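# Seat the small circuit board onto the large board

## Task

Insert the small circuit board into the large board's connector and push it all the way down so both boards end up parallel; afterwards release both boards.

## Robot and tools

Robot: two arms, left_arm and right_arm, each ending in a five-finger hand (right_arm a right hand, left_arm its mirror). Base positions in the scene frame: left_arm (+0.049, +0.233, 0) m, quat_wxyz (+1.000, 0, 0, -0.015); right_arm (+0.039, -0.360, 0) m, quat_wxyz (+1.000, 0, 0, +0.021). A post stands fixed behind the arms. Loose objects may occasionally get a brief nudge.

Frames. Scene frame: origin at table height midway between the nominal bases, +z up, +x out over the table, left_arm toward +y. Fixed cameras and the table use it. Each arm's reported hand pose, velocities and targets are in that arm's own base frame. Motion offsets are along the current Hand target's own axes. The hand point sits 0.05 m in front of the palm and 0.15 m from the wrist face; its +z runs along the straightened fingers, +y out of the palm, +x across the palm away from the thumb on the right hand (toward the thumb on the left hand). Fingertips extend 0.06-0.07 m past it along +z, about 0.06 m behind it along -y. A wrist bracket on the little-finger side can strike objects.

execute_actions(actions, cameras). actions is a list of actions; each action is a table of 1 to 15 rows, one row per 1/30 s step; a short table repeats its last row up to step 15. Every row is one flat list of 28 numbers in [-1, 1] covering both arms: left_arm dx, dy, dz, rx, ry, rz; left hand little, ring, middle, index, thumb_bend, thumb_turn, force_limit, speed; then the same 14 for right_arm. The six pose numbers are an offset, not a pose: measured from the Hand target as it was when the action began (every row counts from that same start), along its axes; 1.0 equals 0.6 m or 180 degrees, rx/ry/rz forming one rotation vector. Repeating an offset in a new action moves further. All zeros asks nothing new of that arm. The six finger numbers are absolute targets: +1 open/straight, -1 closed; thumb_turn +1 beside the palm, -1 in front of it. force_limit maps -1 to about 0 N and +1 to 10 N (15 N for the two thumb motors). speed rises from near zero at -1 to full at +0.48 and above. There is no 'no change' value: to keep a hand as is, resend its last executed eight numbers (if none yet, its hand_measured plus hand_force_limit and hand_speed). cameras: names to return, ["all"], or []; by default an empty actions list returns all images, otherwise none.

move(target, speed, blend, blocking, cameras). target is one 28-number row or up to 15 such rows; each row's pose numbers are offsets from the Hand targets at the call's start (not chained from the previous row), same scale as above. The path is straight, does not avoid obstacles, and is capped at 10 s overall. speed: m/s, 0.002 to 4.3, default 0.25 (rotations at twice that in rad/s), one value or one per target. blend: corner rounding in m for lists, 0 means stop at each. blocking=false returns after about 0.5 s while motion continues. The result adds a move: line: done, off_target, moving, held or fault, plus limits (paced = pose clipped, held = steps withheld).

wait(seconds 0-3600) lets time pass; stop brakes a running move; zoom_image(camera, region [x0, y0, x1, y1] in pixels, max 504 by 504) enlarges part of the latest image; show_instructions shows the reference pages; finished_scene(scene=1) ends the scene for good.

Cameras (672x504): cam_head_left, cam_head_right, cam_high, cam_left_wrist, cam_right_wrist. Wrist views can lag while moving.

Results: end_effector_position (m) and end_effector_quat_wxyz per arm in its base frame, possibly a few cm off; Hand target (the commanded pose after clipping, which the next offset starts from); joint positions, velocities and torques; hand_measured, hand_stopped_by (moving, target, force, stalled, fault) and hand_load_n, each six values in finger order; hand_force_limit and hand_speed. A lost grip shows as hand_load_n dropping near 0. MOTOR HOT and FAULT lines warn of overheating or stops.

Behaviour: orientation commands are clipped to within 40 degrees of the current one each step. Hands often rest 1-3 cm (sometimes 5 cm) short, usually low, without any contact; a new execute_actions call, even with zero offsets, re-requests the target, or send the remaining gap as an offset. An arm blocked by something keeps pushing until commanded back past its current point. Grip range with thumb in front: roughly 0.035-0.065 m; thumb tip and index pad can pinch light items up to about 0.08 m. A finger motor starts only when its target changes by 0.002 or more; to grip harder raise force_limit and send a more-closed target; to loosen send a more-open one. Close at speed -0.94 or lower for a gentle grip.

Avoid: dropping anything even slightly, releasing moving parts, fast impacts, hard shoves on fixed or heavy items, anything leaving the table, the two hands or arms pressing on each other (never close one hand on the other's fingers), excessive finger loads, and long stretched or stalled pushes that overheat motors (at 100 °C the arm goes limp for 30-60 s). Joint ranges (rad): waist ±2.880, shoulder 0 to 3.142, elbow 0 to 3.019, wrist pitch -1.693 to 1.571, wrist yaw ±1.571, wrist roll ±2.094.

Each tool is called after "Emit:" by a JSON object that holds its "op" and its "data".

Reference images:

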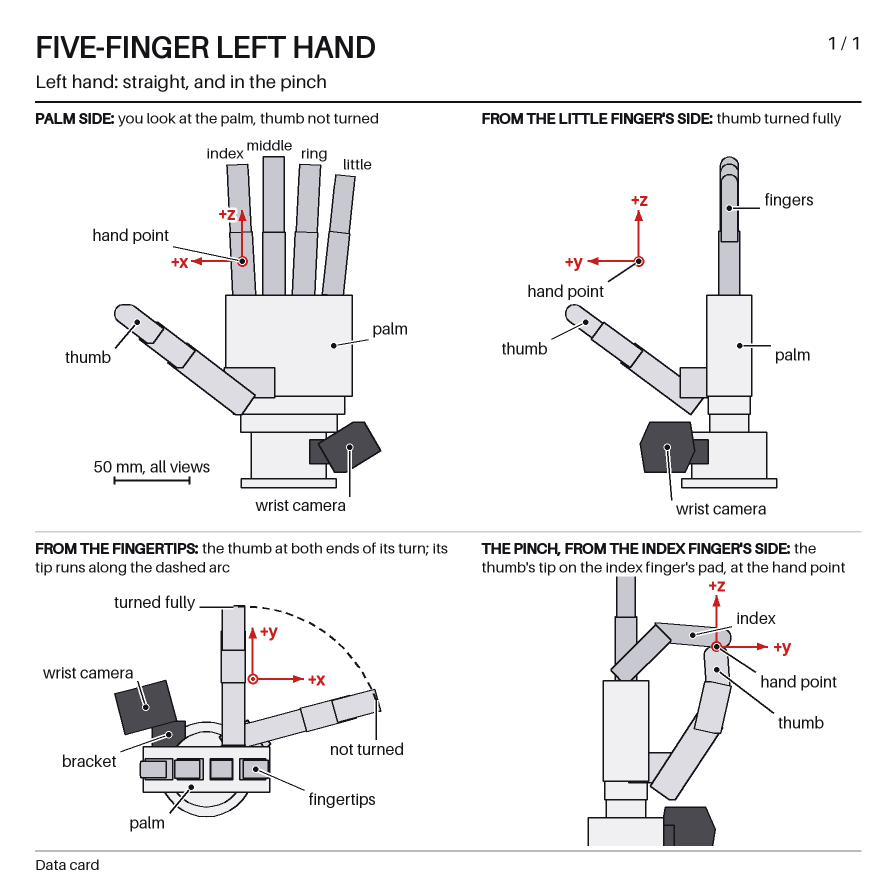

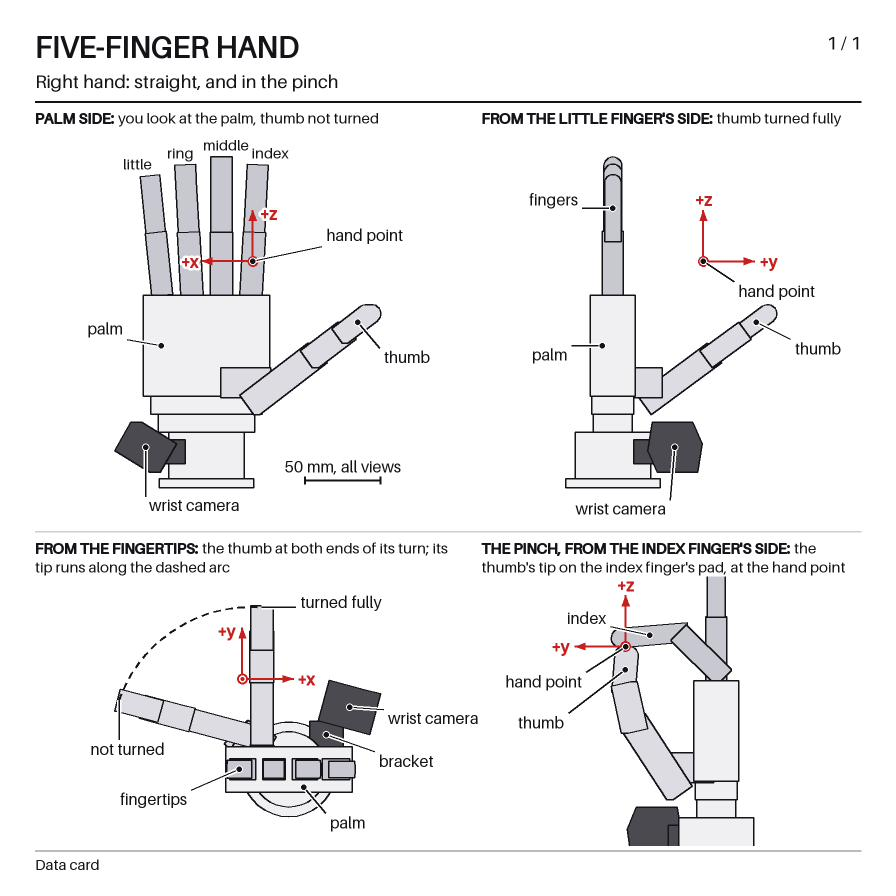

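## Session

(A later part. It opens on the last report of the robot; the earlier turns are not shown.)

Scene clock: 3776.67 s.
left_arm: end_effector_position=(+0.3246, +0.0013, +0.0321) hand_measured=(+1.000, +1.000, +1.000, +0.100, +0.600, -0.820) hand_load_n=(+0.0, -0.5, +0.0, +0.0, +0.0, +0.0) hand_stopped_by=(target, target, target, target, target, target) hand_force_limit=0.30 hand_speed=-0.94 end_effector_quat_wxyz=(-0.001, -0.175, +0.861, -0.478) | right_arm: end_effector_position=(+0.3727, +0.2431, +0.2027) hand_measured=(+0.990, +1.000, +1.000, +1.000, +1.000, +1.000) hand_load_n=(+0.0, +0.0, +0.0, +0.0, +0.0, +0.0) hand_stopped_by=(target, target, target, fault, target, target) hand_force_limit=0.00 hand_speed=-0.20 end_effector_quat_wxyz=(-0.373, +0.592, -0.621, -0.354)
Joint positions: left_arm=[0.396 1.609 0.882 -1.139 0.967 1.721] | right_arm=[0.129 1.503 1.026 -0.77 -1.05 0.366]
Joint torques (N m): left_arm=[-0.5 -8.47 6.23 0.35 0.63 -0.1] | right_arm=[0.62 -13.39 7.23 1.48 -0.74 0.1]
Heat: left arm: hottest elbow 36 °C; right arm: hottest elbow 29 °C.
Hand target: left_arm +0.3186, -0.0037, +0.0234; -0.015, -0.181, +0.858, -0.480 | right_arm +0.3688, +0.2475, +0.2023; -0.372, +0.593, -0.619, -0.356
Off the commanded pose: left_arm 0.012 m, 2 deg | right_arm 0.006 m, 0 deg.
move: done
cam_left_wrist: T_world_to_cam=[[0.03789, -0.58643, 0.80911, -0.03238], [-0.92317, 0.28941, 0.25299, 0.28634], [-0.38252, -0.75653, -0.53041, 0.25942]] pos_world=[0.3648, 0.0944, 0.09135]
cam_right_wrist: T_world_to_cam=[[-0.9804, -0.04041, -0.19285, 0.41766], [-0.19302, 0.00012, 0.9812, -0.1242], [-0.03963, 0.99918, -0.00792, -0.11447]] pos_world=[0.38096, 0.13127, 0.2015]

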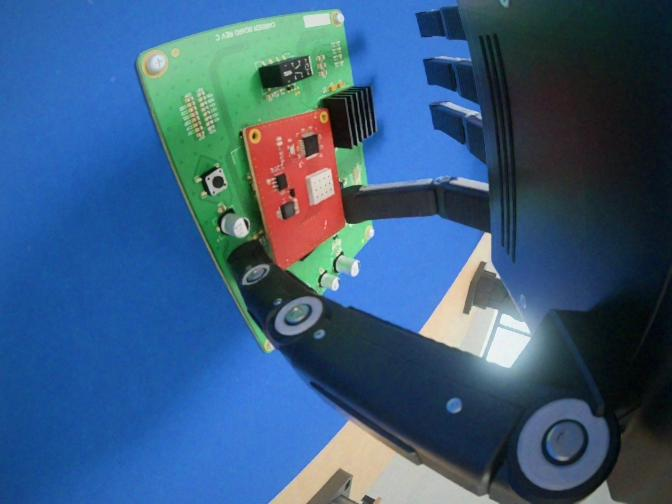

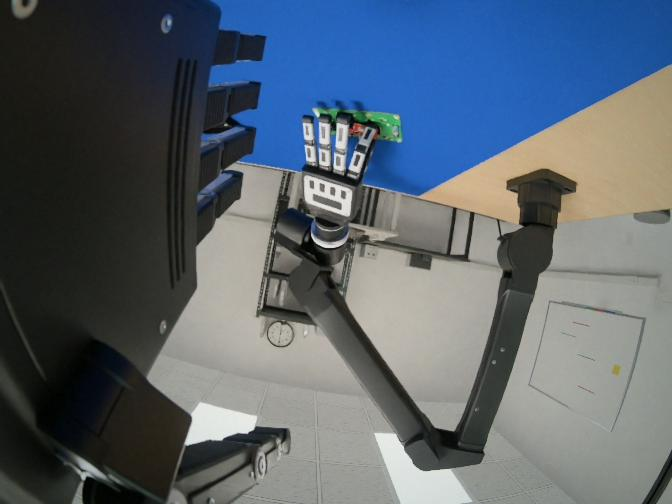

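Emit:
{"op": "move", "data": {"target": [0,0,0,0,0,0,1,1,1,-0.03,0.6,-0.82,0.3,-0.94,0,0,0,0,0,0,0.99,1,1,1,1,1,0,-0.2], "speed": 0.02, "cameras": ["cam_left_wrist","cam_right_wrist"]}}

Emit:
{"op": "zoom_image", "data": {"camera": "cam_left_wrist", "region": [220, 130, 380, 290]}}

Emit:
{"op": "zoom_image", "data": {"camera": "cam_right_wrist", "region": [335, 110, 395, 155]}}

Scene clock: 3783.63 s.
left_arm: end_effector_position=(+0.3251, -0.0007, +0.0335) hand_measured=(+1.000, +1.000, +1.000, -0.030, +0.602, -0.820) hand_load_n=(+0.0, +0.0, -0.5, +3.5, +3.0, -0.5) hand_stopped_by=(target, target, target, target, target, target) hand_force_limit=0.30 hand_speed=-0.94 end_effector_quat_wxyz=(-0.002, -0.178, +0.858, -0.482) | right_arm: end_effector_position=(+0.3727, +0.2431, +0.2027) hand_measured=(+0.990, +1.000, +1.000, +1.000, +1.000, +1.000) hand_load_n=(+0.0, +0.0, +0.0, +0.0, +0.0, +0.0) hand_stopped_by=(target, target, target, fault, target, target) hand_force_limit=0.00 hand_speed=-0.20 end_effector_quat_wxyz=(-0.373, +0.592, -0.621, -0.354)
Joint positions: left_arm=[0.395 1.609 0.882 -1.139 0.977 1.713] | right_arm=[0.129 1.503 1.026 -0.77 -1.05 0.366]
Joint torques (N m): left_arm=[0.5 -9.35 6.06 0.73 0.29 -0.03] | right_arm=[0.44 -13.33 7.2 1.54 -0.75 0.11]
Heat: left arm: hottest elbow 36 °C; right arm: hottest elbow 29 °C.
Hand target: left_arm +0.3187, -0.0036, +0.0234; -0.015, -0.181, +0.858, -0.480 | right_arm +0.3688, +0.2475, +0.2023; -0.372, +0.593, -0.619, -0.356
Off the commanded pose: left_arm 0.012 m, 2 deg | right_arm 0.006 m, 0 deg.
move: done
cam_left_wrist: T_world_to_cam=[[0.04383, -0.57828, 0.81466, -0.03685], [-0.92409, 0.28641, 0.25302, 0.28732], [-0.37964, -0.76391, -0.52184, 0.25777]] pos_world=[0.36499, 0.09332, 0.09184]
cam_right_wrist: T_world_to_cam=[[-0.9804, -0.04041, -0.19285, 0.41766], [-0.19302, 0.00012, 0.9812, -0.1242], [-0.03963, 0.99918, -0.00792, -0.11447]] pos_world=[0.38096, 0.13127, 0.2015]

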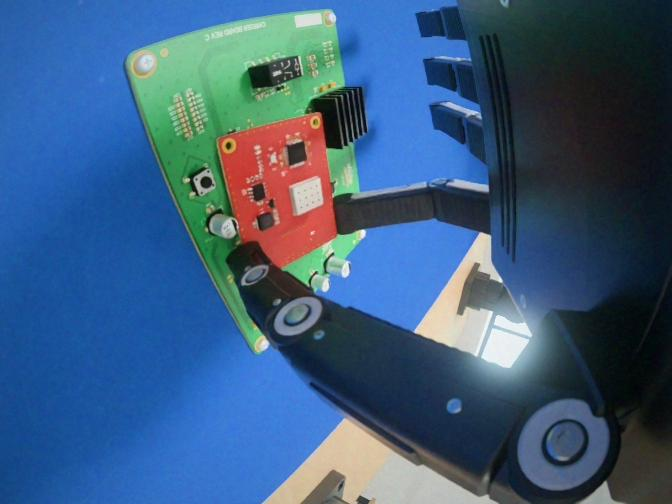

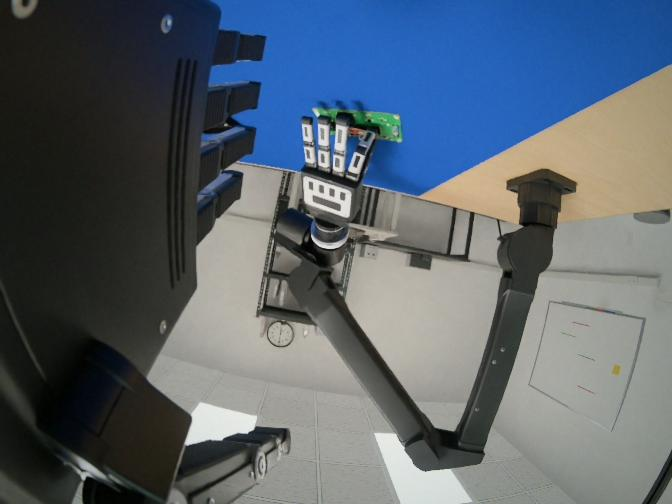

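Scaled by 3.150 from the camera's image (finer frame: 960x720).

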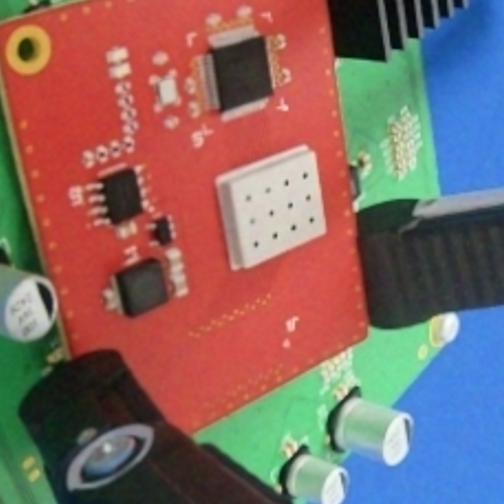

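Scaled by 8.400 from the camera's image (finer frame: 960x720).

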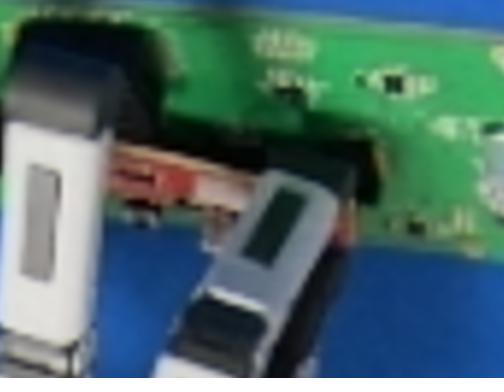

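Emit:
{"op": "zoom_image", "data": {"camera": "cam_left_wrist", "region": [215, 220, 285, 290]}}

Emit:
{"op": "zoom_image", "data": {"camera": "cam_left_wrist", "region": [310, 170, 380, 240]}}

Emit:
{"op": "zoom_image", "data": {"camera": "cam_right_wrist", "region": [340, 115, 385, 148]}}

Scaled by 7.200 from the camera's image (finer frame: 960x720).

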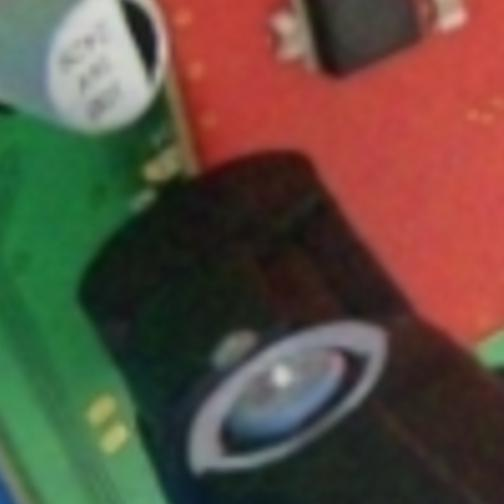

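Scaled by 7.200 from the camera's image (finer frame: 960x720).

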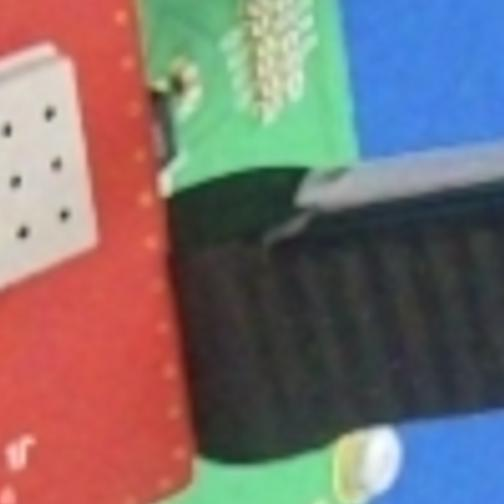

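Scaled by 11.200 from the camera's image (finer frame: 960x720).

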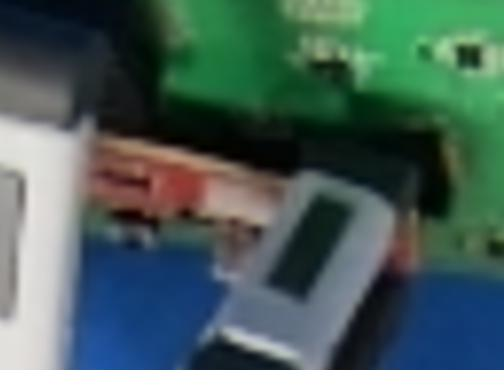

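Emit:
{"op": "move", "data": {"target": [0,0,0,0,0,0,1,1,1,0.2,0.66,-0.82,0.3,-0.9,0,0,0,0,0,0,0.99,1,1,1,1,1,0,-0.2], "speed": 0.02, "cameras": ["cam_left_wrist","cam_right_wrist"]}}

Emit:
{"op": "zoom_image", "data": {"camera": "cam_left_wrist", "region": [220, 130, 380, 290]}}

Emit:
{"op": "zoom_image", "data": {"camera": "cam_right_wrist", "region": [335, 110, 395, 155]}}

Scene clock: 3827.57 s.
left_arm: end_effector_position=(+0.3246, +0.0003, +0.0322) hand_measured=(+1.000, +1.000, +1.000, +0.200, +0.660, -0.820) hand_load_n=(+0.0, +0.0, +0.0, +0.0, +0.0, +0.0) hand_stopped_by=(target, target, target, target, target, target) hand_force_limit=0.30 hand_speed=-0.90 end_effector_quat_wxyz=(-0.003, -0.178, +0.859, -0.479) | right_arm: end_effector_position=(+0.3727, +0.2431, +0.2027) hand_measured=(+0.990, +1.000, +1.000, +1.000, +1.000, +1.000) hand_load_n=(+0.0, +0.0, +0.0, +0.0, +0.0, -0.5) hand_stopped_by=(target, target, target, fault, target, target) hand_force_limit=0.00 hand_speed=-0.20 end_effector_quat_wxyz=(-0.373, +0.592, -0.621, -0.354)
Joint positions: left_arm=[0.395 1.61 0.882 -1.138 0.97 1.713] | right_arm=[0.129 1.503 1.026 -0.77 -1.05 0.366]
Joint torques (N m): left_arm=[-0.44 -9.23 6.15 0.61 0.54 -0.07] | right_arm=[0.56 -13.33 7.25 1.55 -0.74 0.14]
Heat: left arm: hottest elbow 35 °C; right arm: hottest elbow 29 °C.
Hand target: left_arm +0.3187, -0.0036, +0.0234; -0.015, -0.181, +0.858, -0.480 | right_arm +0.3688, +0.2475, +0.2023; -0.372, +0.593, -0.619, -0.356
Off the commanded pose: left_arm 0.011 m, 1 deg | right_arm 0.006 m, 0 deg.
move: done
cam_left_wrist: T_world_to_cam=[[0.0454, -0.5831, 0.81113, -0.03548], [-0.92278, 0.28654, 0.25763, 0.28622], [-0.38265, -0.76019, -0.52506, 0.25864]] pos_world=[0.36469, 0.09391, 0.09084]
cam_right_wrist: T_world_to_cam=[[-0.9804, -0.04041, -0.19285, 0.41766], [-0.19302, 0.00012, 0.9812, -0.1242], [-0.03963, 0.99918, -0.00792, -0.11447]] pos_world=[0.38096, 0.13127, 0.2015]

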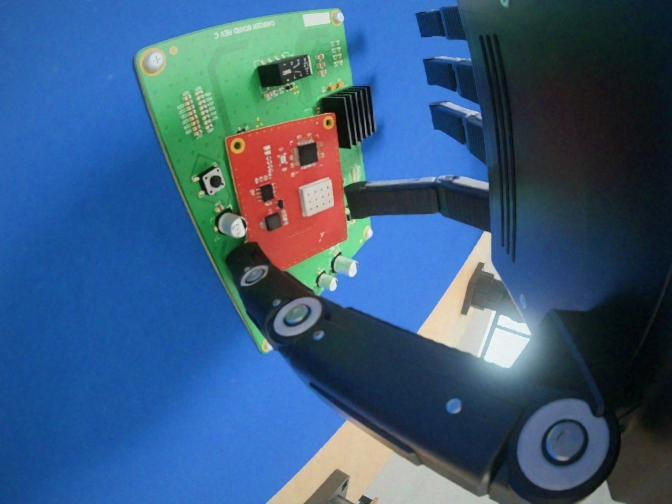

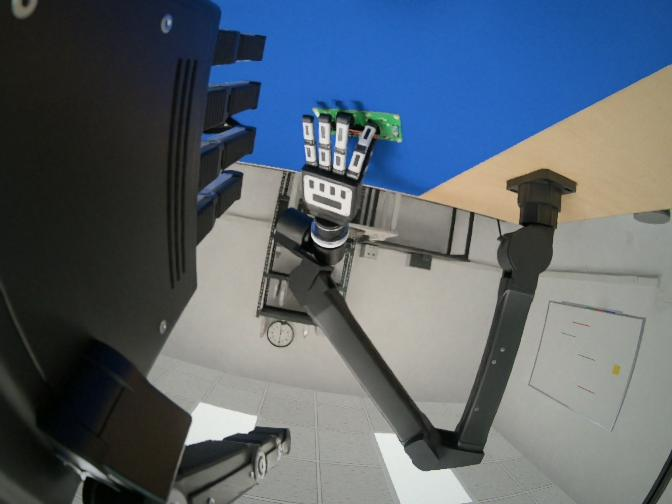

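Scaled by 3.150 from the camera's image (finer frame: 960x720).

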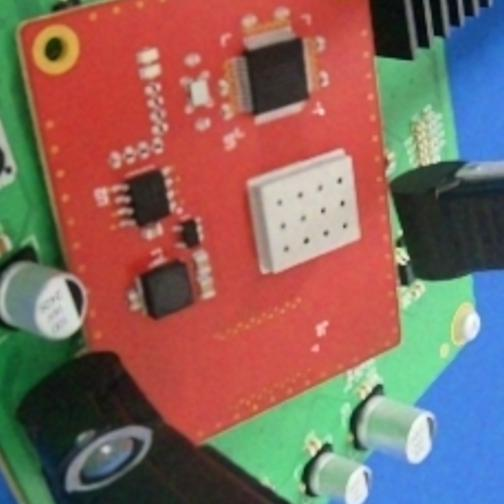

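Scaled by 8.400 from the camera's image (finer frame: 960x720).

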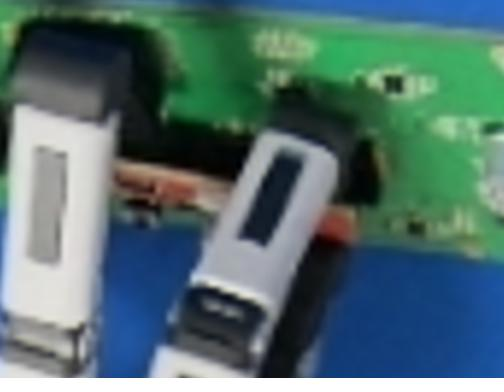

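Emit:
{"op": "move", "data": {"target": [[0,0,0,0,0,0,1,1,1,0.4,0.7,-0.82,0.3,-0.94,0,0,0,0,0,0,0.99,1,1,1,1,1,0,-0.2],[-0.0257,-0.0409,-0.0276,0,0,0,1,1,1,0.4,0.7,-0.82,0.3,-0.94,0,0,0,0,0,0,0.99,1,1,1,1,1,0,-0.2],[-0.014,-0.0887,-0.059,0,0,0,1,1,1,0.4,0.7,-0.82,0.3,-0.94,0,0,0,0,0,0,0.99,1,1,1,1,1,0,-0.2]], "speed": [0.02,0.08,0.06], "cameras": ["cam_left_wrist","cam_right_wrist"]}}

Emit:
{"op": "zoom_image", "data": {"camera": "cam_left_wrist", "region": [180, 90, 330, 180]}}

Emit:
{"op": "zoom_image", "data": {"camera": "cam_left_wrist", "region": [180, 160, 330, 260]}}

Emit:
{"op": "zoom_image", "data": {"camera": "cam_right_wrist", "region": [335, 110, 395, 155]}}

Scene clock: 3874.80 s.
left_arm: end_effector_position=(+0.3236, -0.0010, +0.0718) hand_measured=(+1.000, +1.000, +1.000, +0.400, +0.700, -0.820) hand_load_n=(+0.0, +0.0, +0.0, +0.0, +0.0, +0.0) hand_stopped_by=(target, target, target, target, target, target) hand_force_limit=0.30 hand_speed=-0.94 end_effector_quat_wxyz=(-0.027, -0.189, +0.854, -0.483) | right_arm: end_effector_position=(+0.3727, +0.2431, +0.2027) hand_measured=(+0.990, +1.000, +1.000, +1.000, +1.000, +1.000) hand_load_n=(+0.0, +0.0, +0.0, +0.0, +0.0, +0.0) hand_stopped_by=(target, target, target, fault, target, target) hand_force_limit=0.00 hand_speed=-0.20 end_effector_quat_wxyz=(-0.373, +0.592, -0.621, -0.354)
Joint positions: left_arm=[0.392 1.571 0.949 -1.297 0.97 1.712] | right_arm=[0.129 1.503 1.026 -0.77 -1.05 0.366]
Joint torques (N m): left_arm=[-0.62 -11.87 11.85 -0.5 0.55 -0.03] | right_arm=[0.44 -13.57 7.28 1.59 -0.73 0.13]
Heat: left arm: hottest elbow 34 °C; right arm: hottest elbow 29 °C.
Hand target: left_arm +0.3385, +0.0029, +0.0843; -0.015, -0.181, +0.858, -0.480 | right_arm +0.3688, +0.2475, +0.2023; -0.372, +0.593, -0.619, -0.356
Off the commanded pose: left_arm 0.020 m, 2 deg | right_arm 0.006 m, 0 deg.
move: off_target (left_arm)
cam_left_wrist: T_world_to_cam=[[0.08506, -0.56655, 0.81962, -0.08189], [-0.90836, 0.29394, 0.29745, 0.26797], [-0.40944, -0.76982, -0.48963, 0.28421]] pos_world=[0.36674, 0.09363, 0.12657]
cam_right_wrist: T_world_to_cam=[[-0.9804, -0.04041, -0.19285, 0.41766], [-0.19302, 0.00012, 0.9812, -0.1242], [-0.03963, 0.99918, -0.00792, -0.11447]] pos_world=[0.38096, 0.13127, 0.2015]

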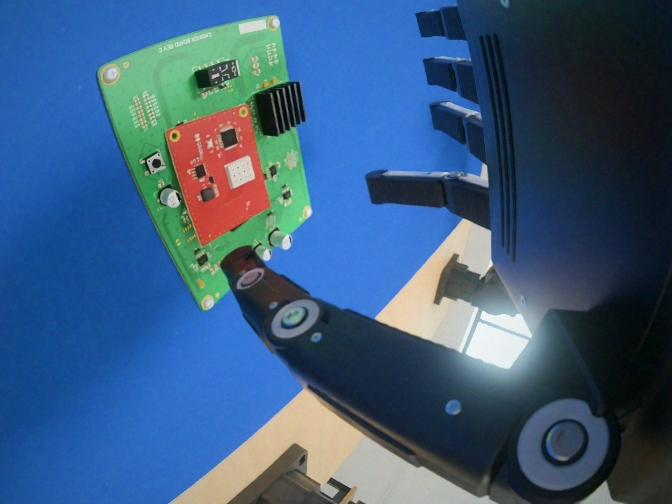

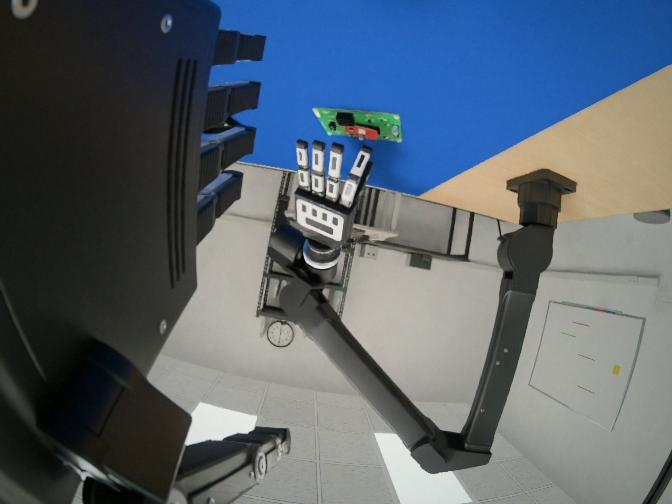

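Scaled by 3.360 from the camera's image (finer frame: 960x720).

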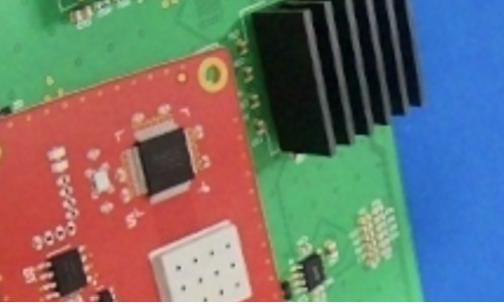

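Scaled by 3.360 from the camera's image (finer frame: 960x720).

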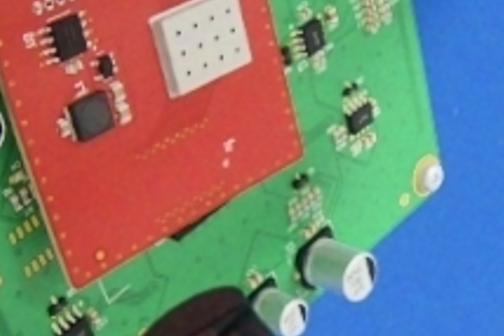

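Scaled by 8.400 from the camera's image (finer frame: 960x720).

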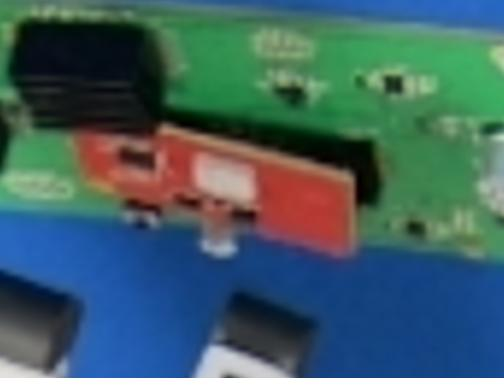

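Emit:
{"op": "move", "data": {"target": [[0.0029,-0.0057,-0.0079,0.0054,0.0012,0.0002,1,1,1,0.25,0.7,-0.82,0.3,-0.5,0,0,0,0,0,0,0.99,1,1,1,1,1,0,-0.2],[0.019,0.074,0.0439,0.0054,0.0012,0.0002,1,1,1,0.25,0.7,-0.82,0.3,-0.5,0,0,0,0,0,0,0.99,1,1,1,1,1,0,-0.2]], "speed": [0.12,0.06], "cameras": ["cam_left_wrist","cam_right_wrist"]}}

Emit:
{"op": "zoom_image", "data": {"camera": "cam_left_wrist", "region": [200, 90, 350, 200]}}

Emit:
{"op": "zoom_image", "data": {"camera": "cam_left_wrist", "region": [200, 160, 350, 270]}}

NO LINK: the link to the robot was lost, through no command of yours. Nothing of this call was sent. You have no control until a result says that control is back. Your reply's later robot calls are not run. To wait, call execute_actions with no actions. The wait itself costs no score and uses none of the scene's actions.

NO LINK: the link to the robot is lost, so no picture can be shown. You have no control until a result says that control is back. To wait, call execute_actions with no actions.

NO LINK: the link to the robot is lost, so no picture can be shown. You have no control until a result says that control is back. To wait, call execute_actions with no actions.

Emit:
{"op": "execute_actions", "data": {"actions": [], "cameras": ["cam_left_wrist","cam_right_wrist"]}}

NO LINK, STILL. Call execute_actions again with no actions.

Emit:
{"op": "execute_actions", "data": {"actions": [], "cameras": ["cam_left_wrist","cam_right_wrist"]}}

NO LINK, STILL. Call execute_actions again with no actions.

Emit:
{"op": "execute_actions", "data": {"actions": [], "cameras": ["cam_left_wrist","cam_right_wrist"]}}

NO LINK, STILL. Call execute_actions again with no actions.

Emit:
{"op": "execute_actions", "data": {"actions": [], "cameras": ["cam_left_wrist","cam_right_wrist"]}}

Scene clock: 3966.70 s.
left_arm: end_effector_position=(+0.3235, -0.0010, +0.0719) hand_measured=(+1.000, +1.000, +1.000, +0.400, +0.700, -0.820) hand_load_n=(+0.0, +0.0, -0.5, +0.0, +0.0, +0.0) hand_stopped_by=(target, target, target, target, target, target) hand_force_limit=0.30 hand_speed=-0.94 end_effector_quat_wxyz=(-0.027, -0.189, +0.854, -0.483) | right_arm: end_effector_position=(+0.3727, +0.2431, +0.2027) hand_measured=(+0.990, +1.000, +1.000, +1.000, +1.000, +1.000) hand_load_n=(+0.0, +0.0, +0.0, +0.0, -0.5, +0.0) hand_stopped_by=(target, target, target, fault, target, target) hand_force_limit=0.00 hand_speed=-0.20 end_effector_quat_wxyz=(-0.373, +0.592, -0.621, -0.354)
Joint positions: left_arm=[0.392 1.571 0.949 -1.297 0.97 1.712] | right_arm=[0.129 1.503 1.026 -0.77 -1.05 0.366]
Joint velocities: within noise
Joint torques (N m): left_arm=[0.21 -11.11 7.95 0.08 0.6 -0.06] | right_arm=[-0.44 -12.92 7.99 1.07 -0.69 0]
Heat: left arm: hottest elbow 37 °C; right arm: hottest elbow 29 °C.
Hand target: left_arm +0.3235, -0.0010, +0.0719; -0.027, -0.189, +0.854, -0.483 | right_arm +0.3727, +0.2431, +0.2027; -0.373, +0.592, -0.621, -0.354
CONTROL IS BACK. The link is back. The arms hold where they stopped. Where a move or wait says "fault", it means the lost link, not a fault of the arm. Commands run again from your next reply on.
camera_calibration:
cam_left_wrist: T_world_to_cam=[[0.08533, -0.56646, 0.81966, -0.082], [-0.90826, 0.29399, 0.29772, 0.26789], [-0.40962, -0.76987, -0.4894, 0.28425]] pos_world=[0.36674, 0.09363, 0.12657]
cam_right_wrist: T_world_to_cam=[[-0.9804, -0.04041, -0.19285, 0.41766], [-0.19302, 0.00012, 0.9812, -0.1242], [-0.03963, 0.99918, -0.00792, -0.11447]] pos_world=[0.38096, 0.13127, 0.2015]
Images, in order (width x height): cam_left_wrist 672x504, cam_right_wrist 672x504.

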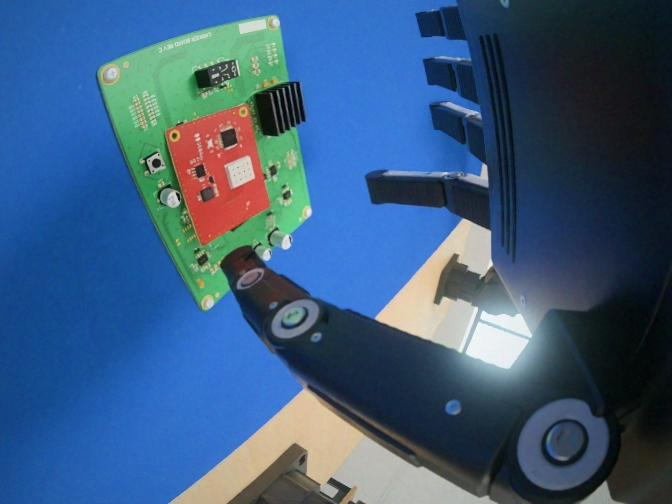

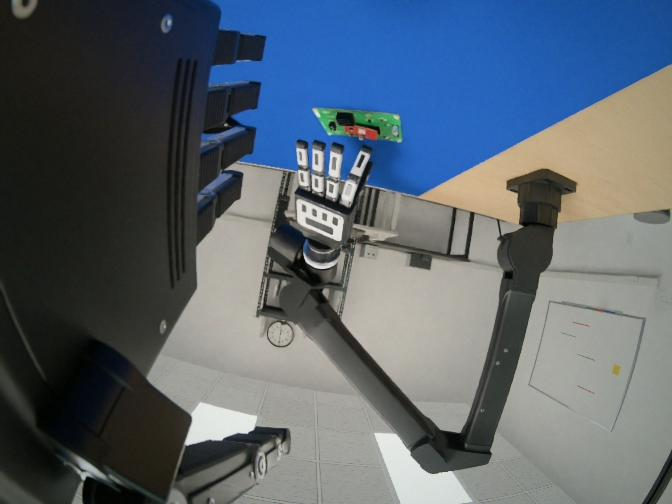

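Emit:
{"op": "move", "data": {"target": [[-0.0172,-0.0282,-0.0208,0.0038,-0.0032,0.0088,1,1,1,0.25,0.7,-0.82,0.3,-0.5,0,0,0,0,0,0,0.99,1,1,1,1,1,0,-0.2],[-0.004,0.0521,0.0307,0.0038,-0.0032,0.0088,1,1,1,0.25,0.7,-0.82,0.3,-0.5,0,0,0,0,0,0,0.99,1,1,1,1,1,0,-0.2]], "speed": [0.12,0.06], "cameras": ["cam_left_wrist","cam_right_wrist"]}}

Emit:
{"op": "zoom_image", "data": {"camera": "cam_left_wrist", "region": [200, 90, 350, 200]}}

Emit:
{"op": "zoom_image", "data": {"camera": "cam_left_wrist", "region": [200, 160, 350, 270]}}

Scene clock: 3983.63 s.
left_arm: end_effector_position=(+0.3218, -0.0018, +0.0451) hand_measured=(+1.000, +1.000, +1.000, +0.250, +0.700, -0.820) hand_load_n=(+0.0, -0.5, +0.0, +0.0, +0.0, +0.0) hand_stopped_by=(target, target, target, target, target, target) hand_force_limit=0.30 hand_speed=-0.50 end_effector_quat_wxyz=(-0.011, -0.177, +0.856, -0.486) | right_arm: end_effector_position=(+0.3727, +0.2431, +0.2027) hand_measured=(+0.990, +1.000, +1.000, +1.000, +1.000, +1.000) hand_load_n=(+0.0, +0.0, +0.0, +0.0, +0.0, -0.5) hand_stopped_by=(target, target, target, fault, target, target) hand_force_limit=0.00 hand_speed=-0.20 end_effector_quat_wxyz=(-0.373, +0.592, -0.621, -0.354)
Joint positions: left_arm=[0.396 1.597 0.898 -1.201 0.979 1.735] | right_arm=[0.129 1.503 1.026 -0.77 -1.05 0.366]
Joint torques (N m): left_arm=[0.97 -9.47 6.46 0.54 0.71 0.1] | right_arm=[-0.73 -12.75 7.88 0.99 -0.71 -0.03]
Heat: left arm: hottest elbow 36 °C; right arm: hottest elbow 29 °C.
Hand target: left_arm +0.3175, -0.0012, +0.0361; -0.015, -0.180, +0.854, -0.488 | right_arm +0.3727, +0.2431, +0.2027; -0.373, +0.592, -0.621, -0.354
Off the commanded pose: left_arm 0.010 m, 1 deg | right_arm 0.000 m, 0 deg.
CONTROL IS BACK, as an earlier result said. Commands run again.
move: done
cam_left_wrist: T_world_to_cam=[[0.04851, -0.56931, 0.82069, -0.04855], [-0.91812, 0.29814, 0.26109, 0.27934], [-0.39332, -0.76616, -0.50823, 0.26541]] pos_world=[0.36322, 0.09242, 0.10181]
cam_right_wrist: T_world_to_cam=[[-0.9804, -0.04041, -0.19285, 0.41766], [-0.19302, 0.00012, 0.9812, -0.1242], [-0.03963, 0.99918, -0.00792, -0.11447]] pos_world=[0.38096, 0.13127, 0.2015]

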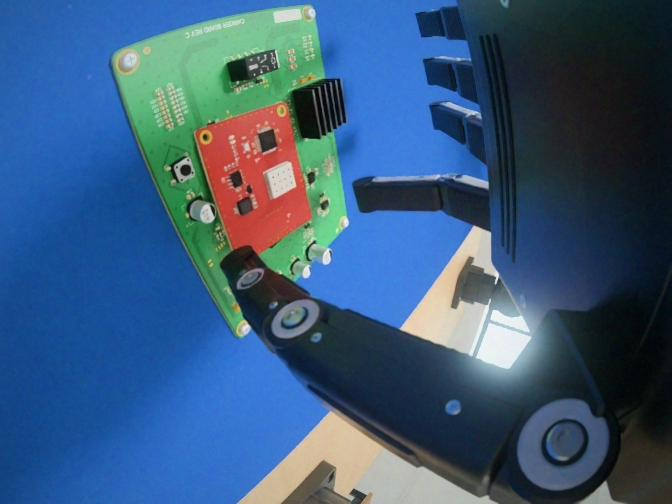

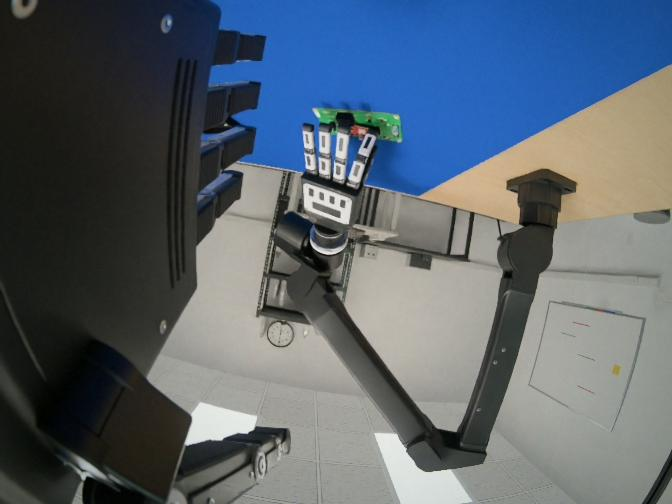

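Scaled by 3.360 from the camera's image (finer frame: 960x720).

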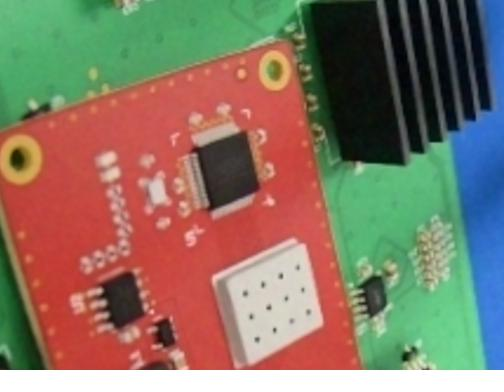

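Scaled by 3.360 from the camera's image (finer frame: 960x720).

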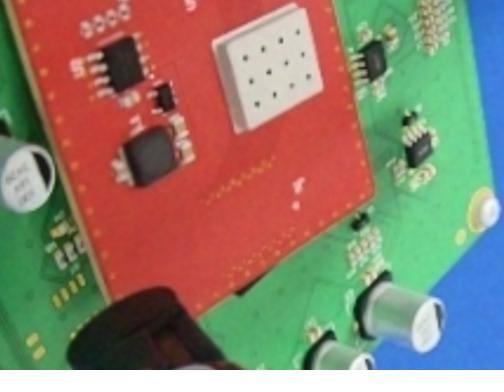

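Emit:
{"op": "move", "data": {"target": [-0.0081,0.0206,0.007,0,0,0,1,1,1,0.2,0.7,-0.82,0.3,-0.5,0,0,0,0,0,0,0.99,1,1,1,1,1,0,-0.2], "speed": 0.03, "cameras": ["cam_left_wrist","cam_right_wrist"]}}

Emit:
{"op": "zoom_image", "data": {"camera": "cam_left_wrist", "region": [220, 130, 380, 290]}}

Emit:
{"op": "zoom_image", "data": {"camera": "cam_right_wrist", "region": [335, 110, 395, 155]}}

Scene clock: 4000.10 s.
left_arm: end_effector_position=(+0.3248, +0.0020, +0.0329) hand_measured=(+1.000, +1.000, +1.000, +0.200, +0.700, -0.820) hand_load_n=(+0.0, +0.0, +0.0, +0.0, +0.0, +0.0) hand_stopped_by=(target, target, target, target, target, target) hand_force_limit=0.30 hand_speed=-0.50 end_effector_quat_wxyz=(-0.009, -0.177, +0.856, -0.486) | right_arm: end_effector_position=(+0.3727, +0.2431, +0.2027) hand_measured=(+0.990, +1.000, +1.000, +1.000, +1.000, +1.000) hand_load_n=(+0.0, +0.0, +0.0, +0.0, +0.0, +0.0) hand_stopped_by=(target, target, target, fault, target, target) hand_force_limit=0.00 hand_speed=-0.20 end_effector_quat_wxyz=(-0.373, +0.592, -0.621, -0.354)
Joint positions: left_arm=[0.403 1.63 0.898 -1.174 0.979 1.746] | right_arm=[0.129 1.503 1.026 -0.77 -1.05 0.366]
Joint torques (N m): left_arm=[1.38 -9.47 5.65 0.36 0.44 0.15] | right_arm=[-0.44 -13.1 7.87 0.98 -0.7 -0.01]
Heat: left arm: hottest elbow 36 °C; right arm: hottest elbow 29 °C.
Hand target: left_arm +0.3187, +0.0024, +0.0226; -0.015, -0.180, +0.854, -0.488 | right_arm +0.3727, +0.2431, +0.2027; -0.373, +0.592, -0.621, -0.354
Off the commanded pose: left_arm 0.012 m, 1 deg | right_arm 0.000 m, 0 deg.
move: off_target (left_arm)
cam_left_wrist: T_world_to_cam=[[0.04705, -0.56833, 0.82146, -0.03602], [-0.91936, 0.29693, 0.25808, 0.28456], [-0.39059, -0.76736, -0.50853, 0.26244]] pos_world=[0.36581, 0.09642, 0.08961]
cam_right_wrist: T_world_to_cam=[[-0.9804, -0.04041, -0.19285, 0.41766], [-0.19302, 0.00012, 0.9812, -0.1242], [-0.03963, 0.99918, -0.00792, -0.11447]] pos_world=[0.38096, 0.13127, 0.2015]

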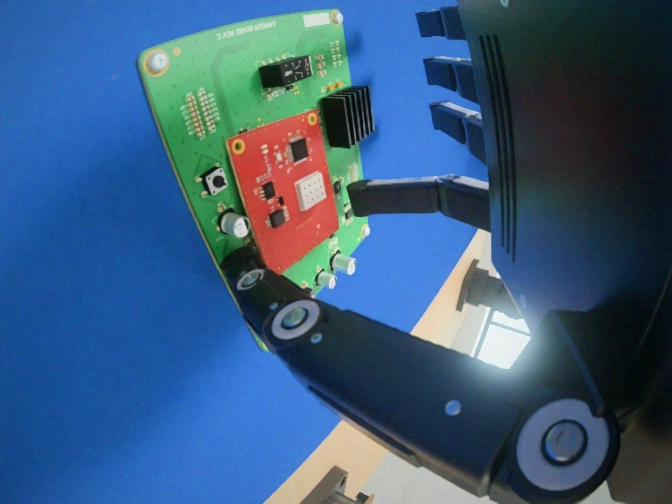

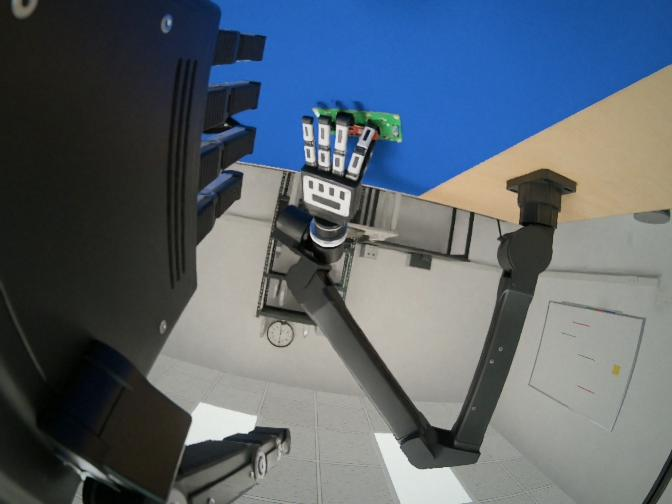

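Scaled by 3.150 from the camera's image (finer frame: 960x720).

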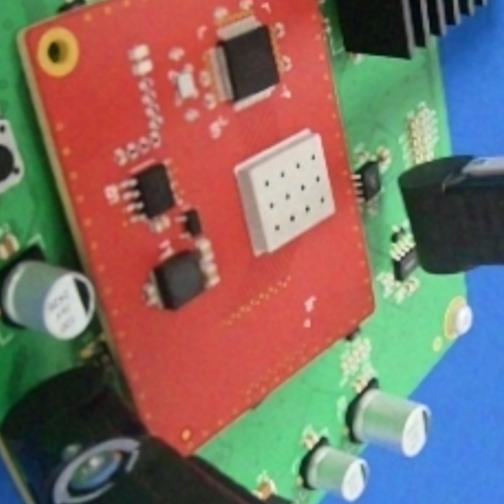

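Scaled by 8.400 from the camera's image (finer frame: 960x720).

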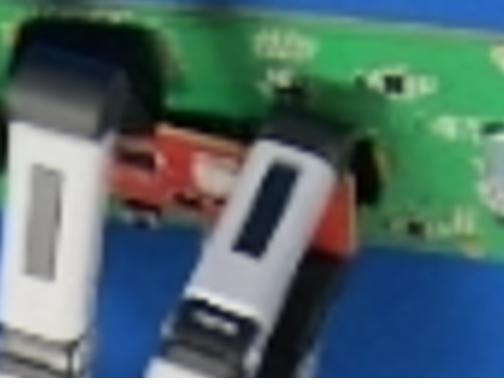

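Emit:
{"op": "move", "data": {"target": [0,0,0,0,0,0,1,1,1,0.2,0.65,-0.82,0.3,-0.9,0,0,0,0,0,0,0.99,1,1,1,1,1,0,-0.2], "speed": 0.02, "cameras": ["cam_left_wrist"]}}

Emit:
{"op": "zoom_image", "data": {"camera": "cam_left_wrist", "region": [215, 200, 305, 290]}}

Scene clock: 4008.30 s.
left_arm: end_effector_position=(+0.3248, +0.0022, +0.0329) hand_measured=(+1.000, +1.000, +1.000, +0.200, +0.650, -0.820) hand_load_n=(+0.0, +0.0, +0.0, +0.0, +0.0, +0.5) hand_stopped_by=(target, target, target, target, target, target) hand_force_limit=0.30 hand_speed=-0.90 end_effector_quat_wxyz=(-0.009, -0.177, +0.856, -0.486) | right_arm: end_effector_position=(+0.3727, +0.2431, +0.2027) hand_measured=(+0.990, +1.000, +1.000, +1.000, +1.000, +1.000) hand_load_n=(+0.0, +0.0, +0.0, +0.0, +0.0, +0.0) hand_stopped_by=(target, target, target, fault, target, target) hand_force_limit=0.00 hand_speed=-0.20 end_effector_quat_wxyz=(-0.373, +0.592, -0.621, -0.354)
Joint positions: left_arm=[0.404 1.63 0.898 -1.174 0.979 1.747] | right_arm=[0.129 1.503 1.026 -0.77 -1.05 0.366]
Joint torques (N m): left_arm=[0.62 -9.99 5.7 0.61 0.54 0.16] | right_arm=[-0.44 -12.98 7.94 0.94 -0.71 0]
Heat: left arm: hottest elbow 35 °C; right arm: hottest elbow 29 °C.
Hand target: left_arm +0.3187, +0.0024, +0.0226; -0.015, -0.180, +0.854, -0.488 | right_arm +0.3727, +0.2431, +0.2027; -0.373, +0.592, -0.621, -0.354
Off the commanded pose: left_arm 0.012 m, 1 deg | right_arm 0.000 m, 0 deg.
move: done
cam_left_wrist: T_world_to_cam=[[0.04655, -0.56842, 0.82142, -0.03577], [-0.91951, 0.29691, 0.25757, 0.28463], [-0.3903, -0.76729, -0.50885, 0.26243]] pos_world=[0.36581, 0.09652, 0.08961]

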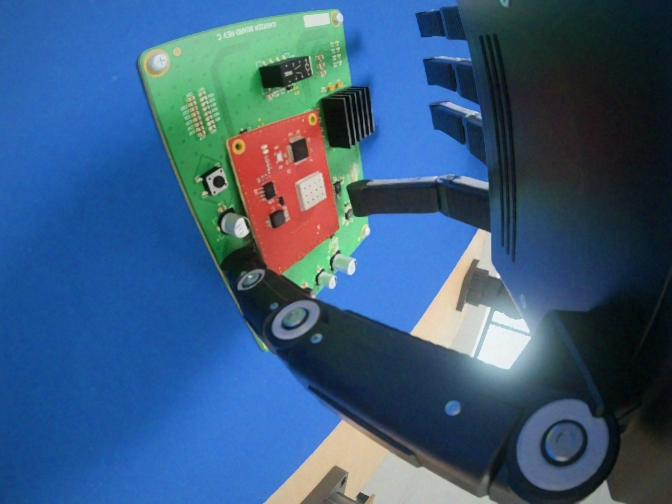

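Scaled by 5.600 from the camera's image (finer frame: 960x720).

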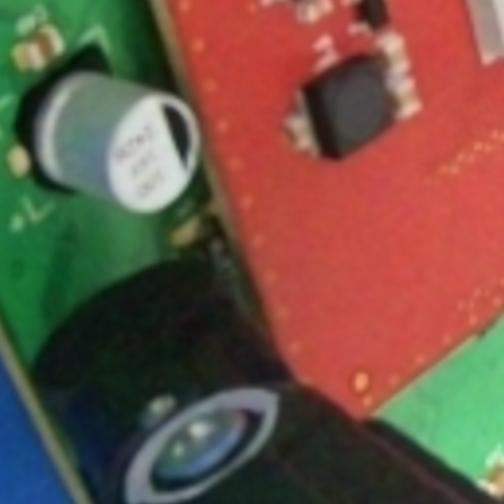

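Emit:
{"op": "move", "data": {"target": [0.0017,0.0033,0.0012,0,0,0,1,1,1,0.2,0.65,-0.82,0.3,-0.9,0,0,0,0,0,0,0.99,1,1,1,1,1,0,-0.2], "speed": 0.02, "cameras": ["cam_left_wrist"]}}

Emit:
{"op": "zoom_image", "data": {"camera": "cam_left_wrist", "region": [220, 130, 380, 290]}}

Scene clock: 4013.83 s.
left_arm: end_effector_position=(+0.3239, +0.0028, +0.0319) hand_measured=(+1.000, +1.000, +1.000, +0.200, +0.650, -0.820) hand_load_n=(+0.0, -0.5, -0.5, +0.0, +0.0, +0.0) hand_stopped_by=(target, target, target, target, target, target) hand_force_limit=0.30 hand_speed=-0.90 end_effector_quat_wxyz=(-0.008, -0.178, +0.855, -0.487) | right_arm: end_effector_position=(+0.3727, +0.2431, +0.2027) hand_measured=(+0.990, +1.000, +1.000, +1.000, +1.000, +1.000) hand_load_n=(+0.0, +0.0, +0.0, +0.0, -0.5, +0.0) hand_stopped_by=(target, target, target, fault, target, target) hand_force_limit=0.00 hand_speed=-0.20 end_effector_quat_wxyz=(-0.373, +0.592, -0.621, -0.354)
Joint positions: left_arm=[0.407 1.63 0.894 -1.171 0.979 1.748] | right_arm=[0.129 1.503 1.026 -0.77 -1.05 0.366]
Joint torques (N m): left_arm=[0.32 -9.47 5.59 0.35 0.57 0.08] | right_arm=[-0.15 -13.22 7.82 0.98 -0.7 -0.02]
Heat: left arm: hottest elbow 35 °C; right arm: hottest elbow 29 °C.
Hand target: left_arm +0.3171, +0.0023, +0.0207; -0.015, -0.180, +0.854, -0.488 | right_arm +0.3727, +0.2431, +0.2027; -0.373, +0.592, -0.621, -0.354
Off the commanded pose: left_arm 0.013 m, 1 deg | right_arm 0.000 m, 0 deg.
move: off_target (left_arm)
cam_left_wrist: T_world_to_cam=[[0.04777, -0.56829, 0.82144, -0.03498], [-0.92037, 0.29451, 0.25727, 0.28418], [-0.38813, -0.76832, -0.50897, 0.26148]] pos_world=[0.36471, 0.09733, 0.08871]

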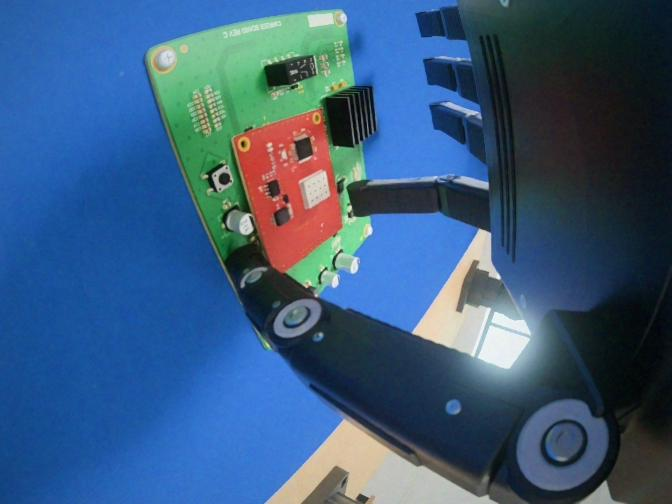

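Scaled by 3.150 from the camera's image (finer frame: 960x720).

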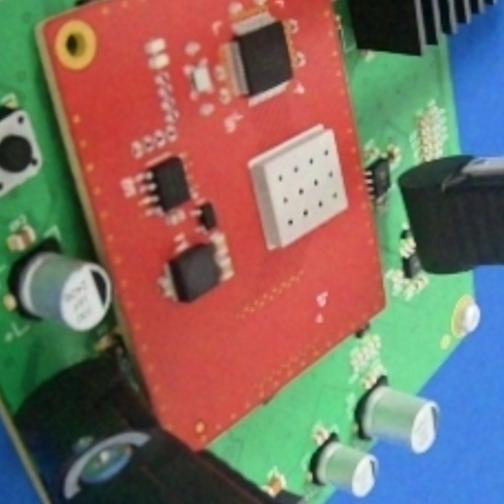

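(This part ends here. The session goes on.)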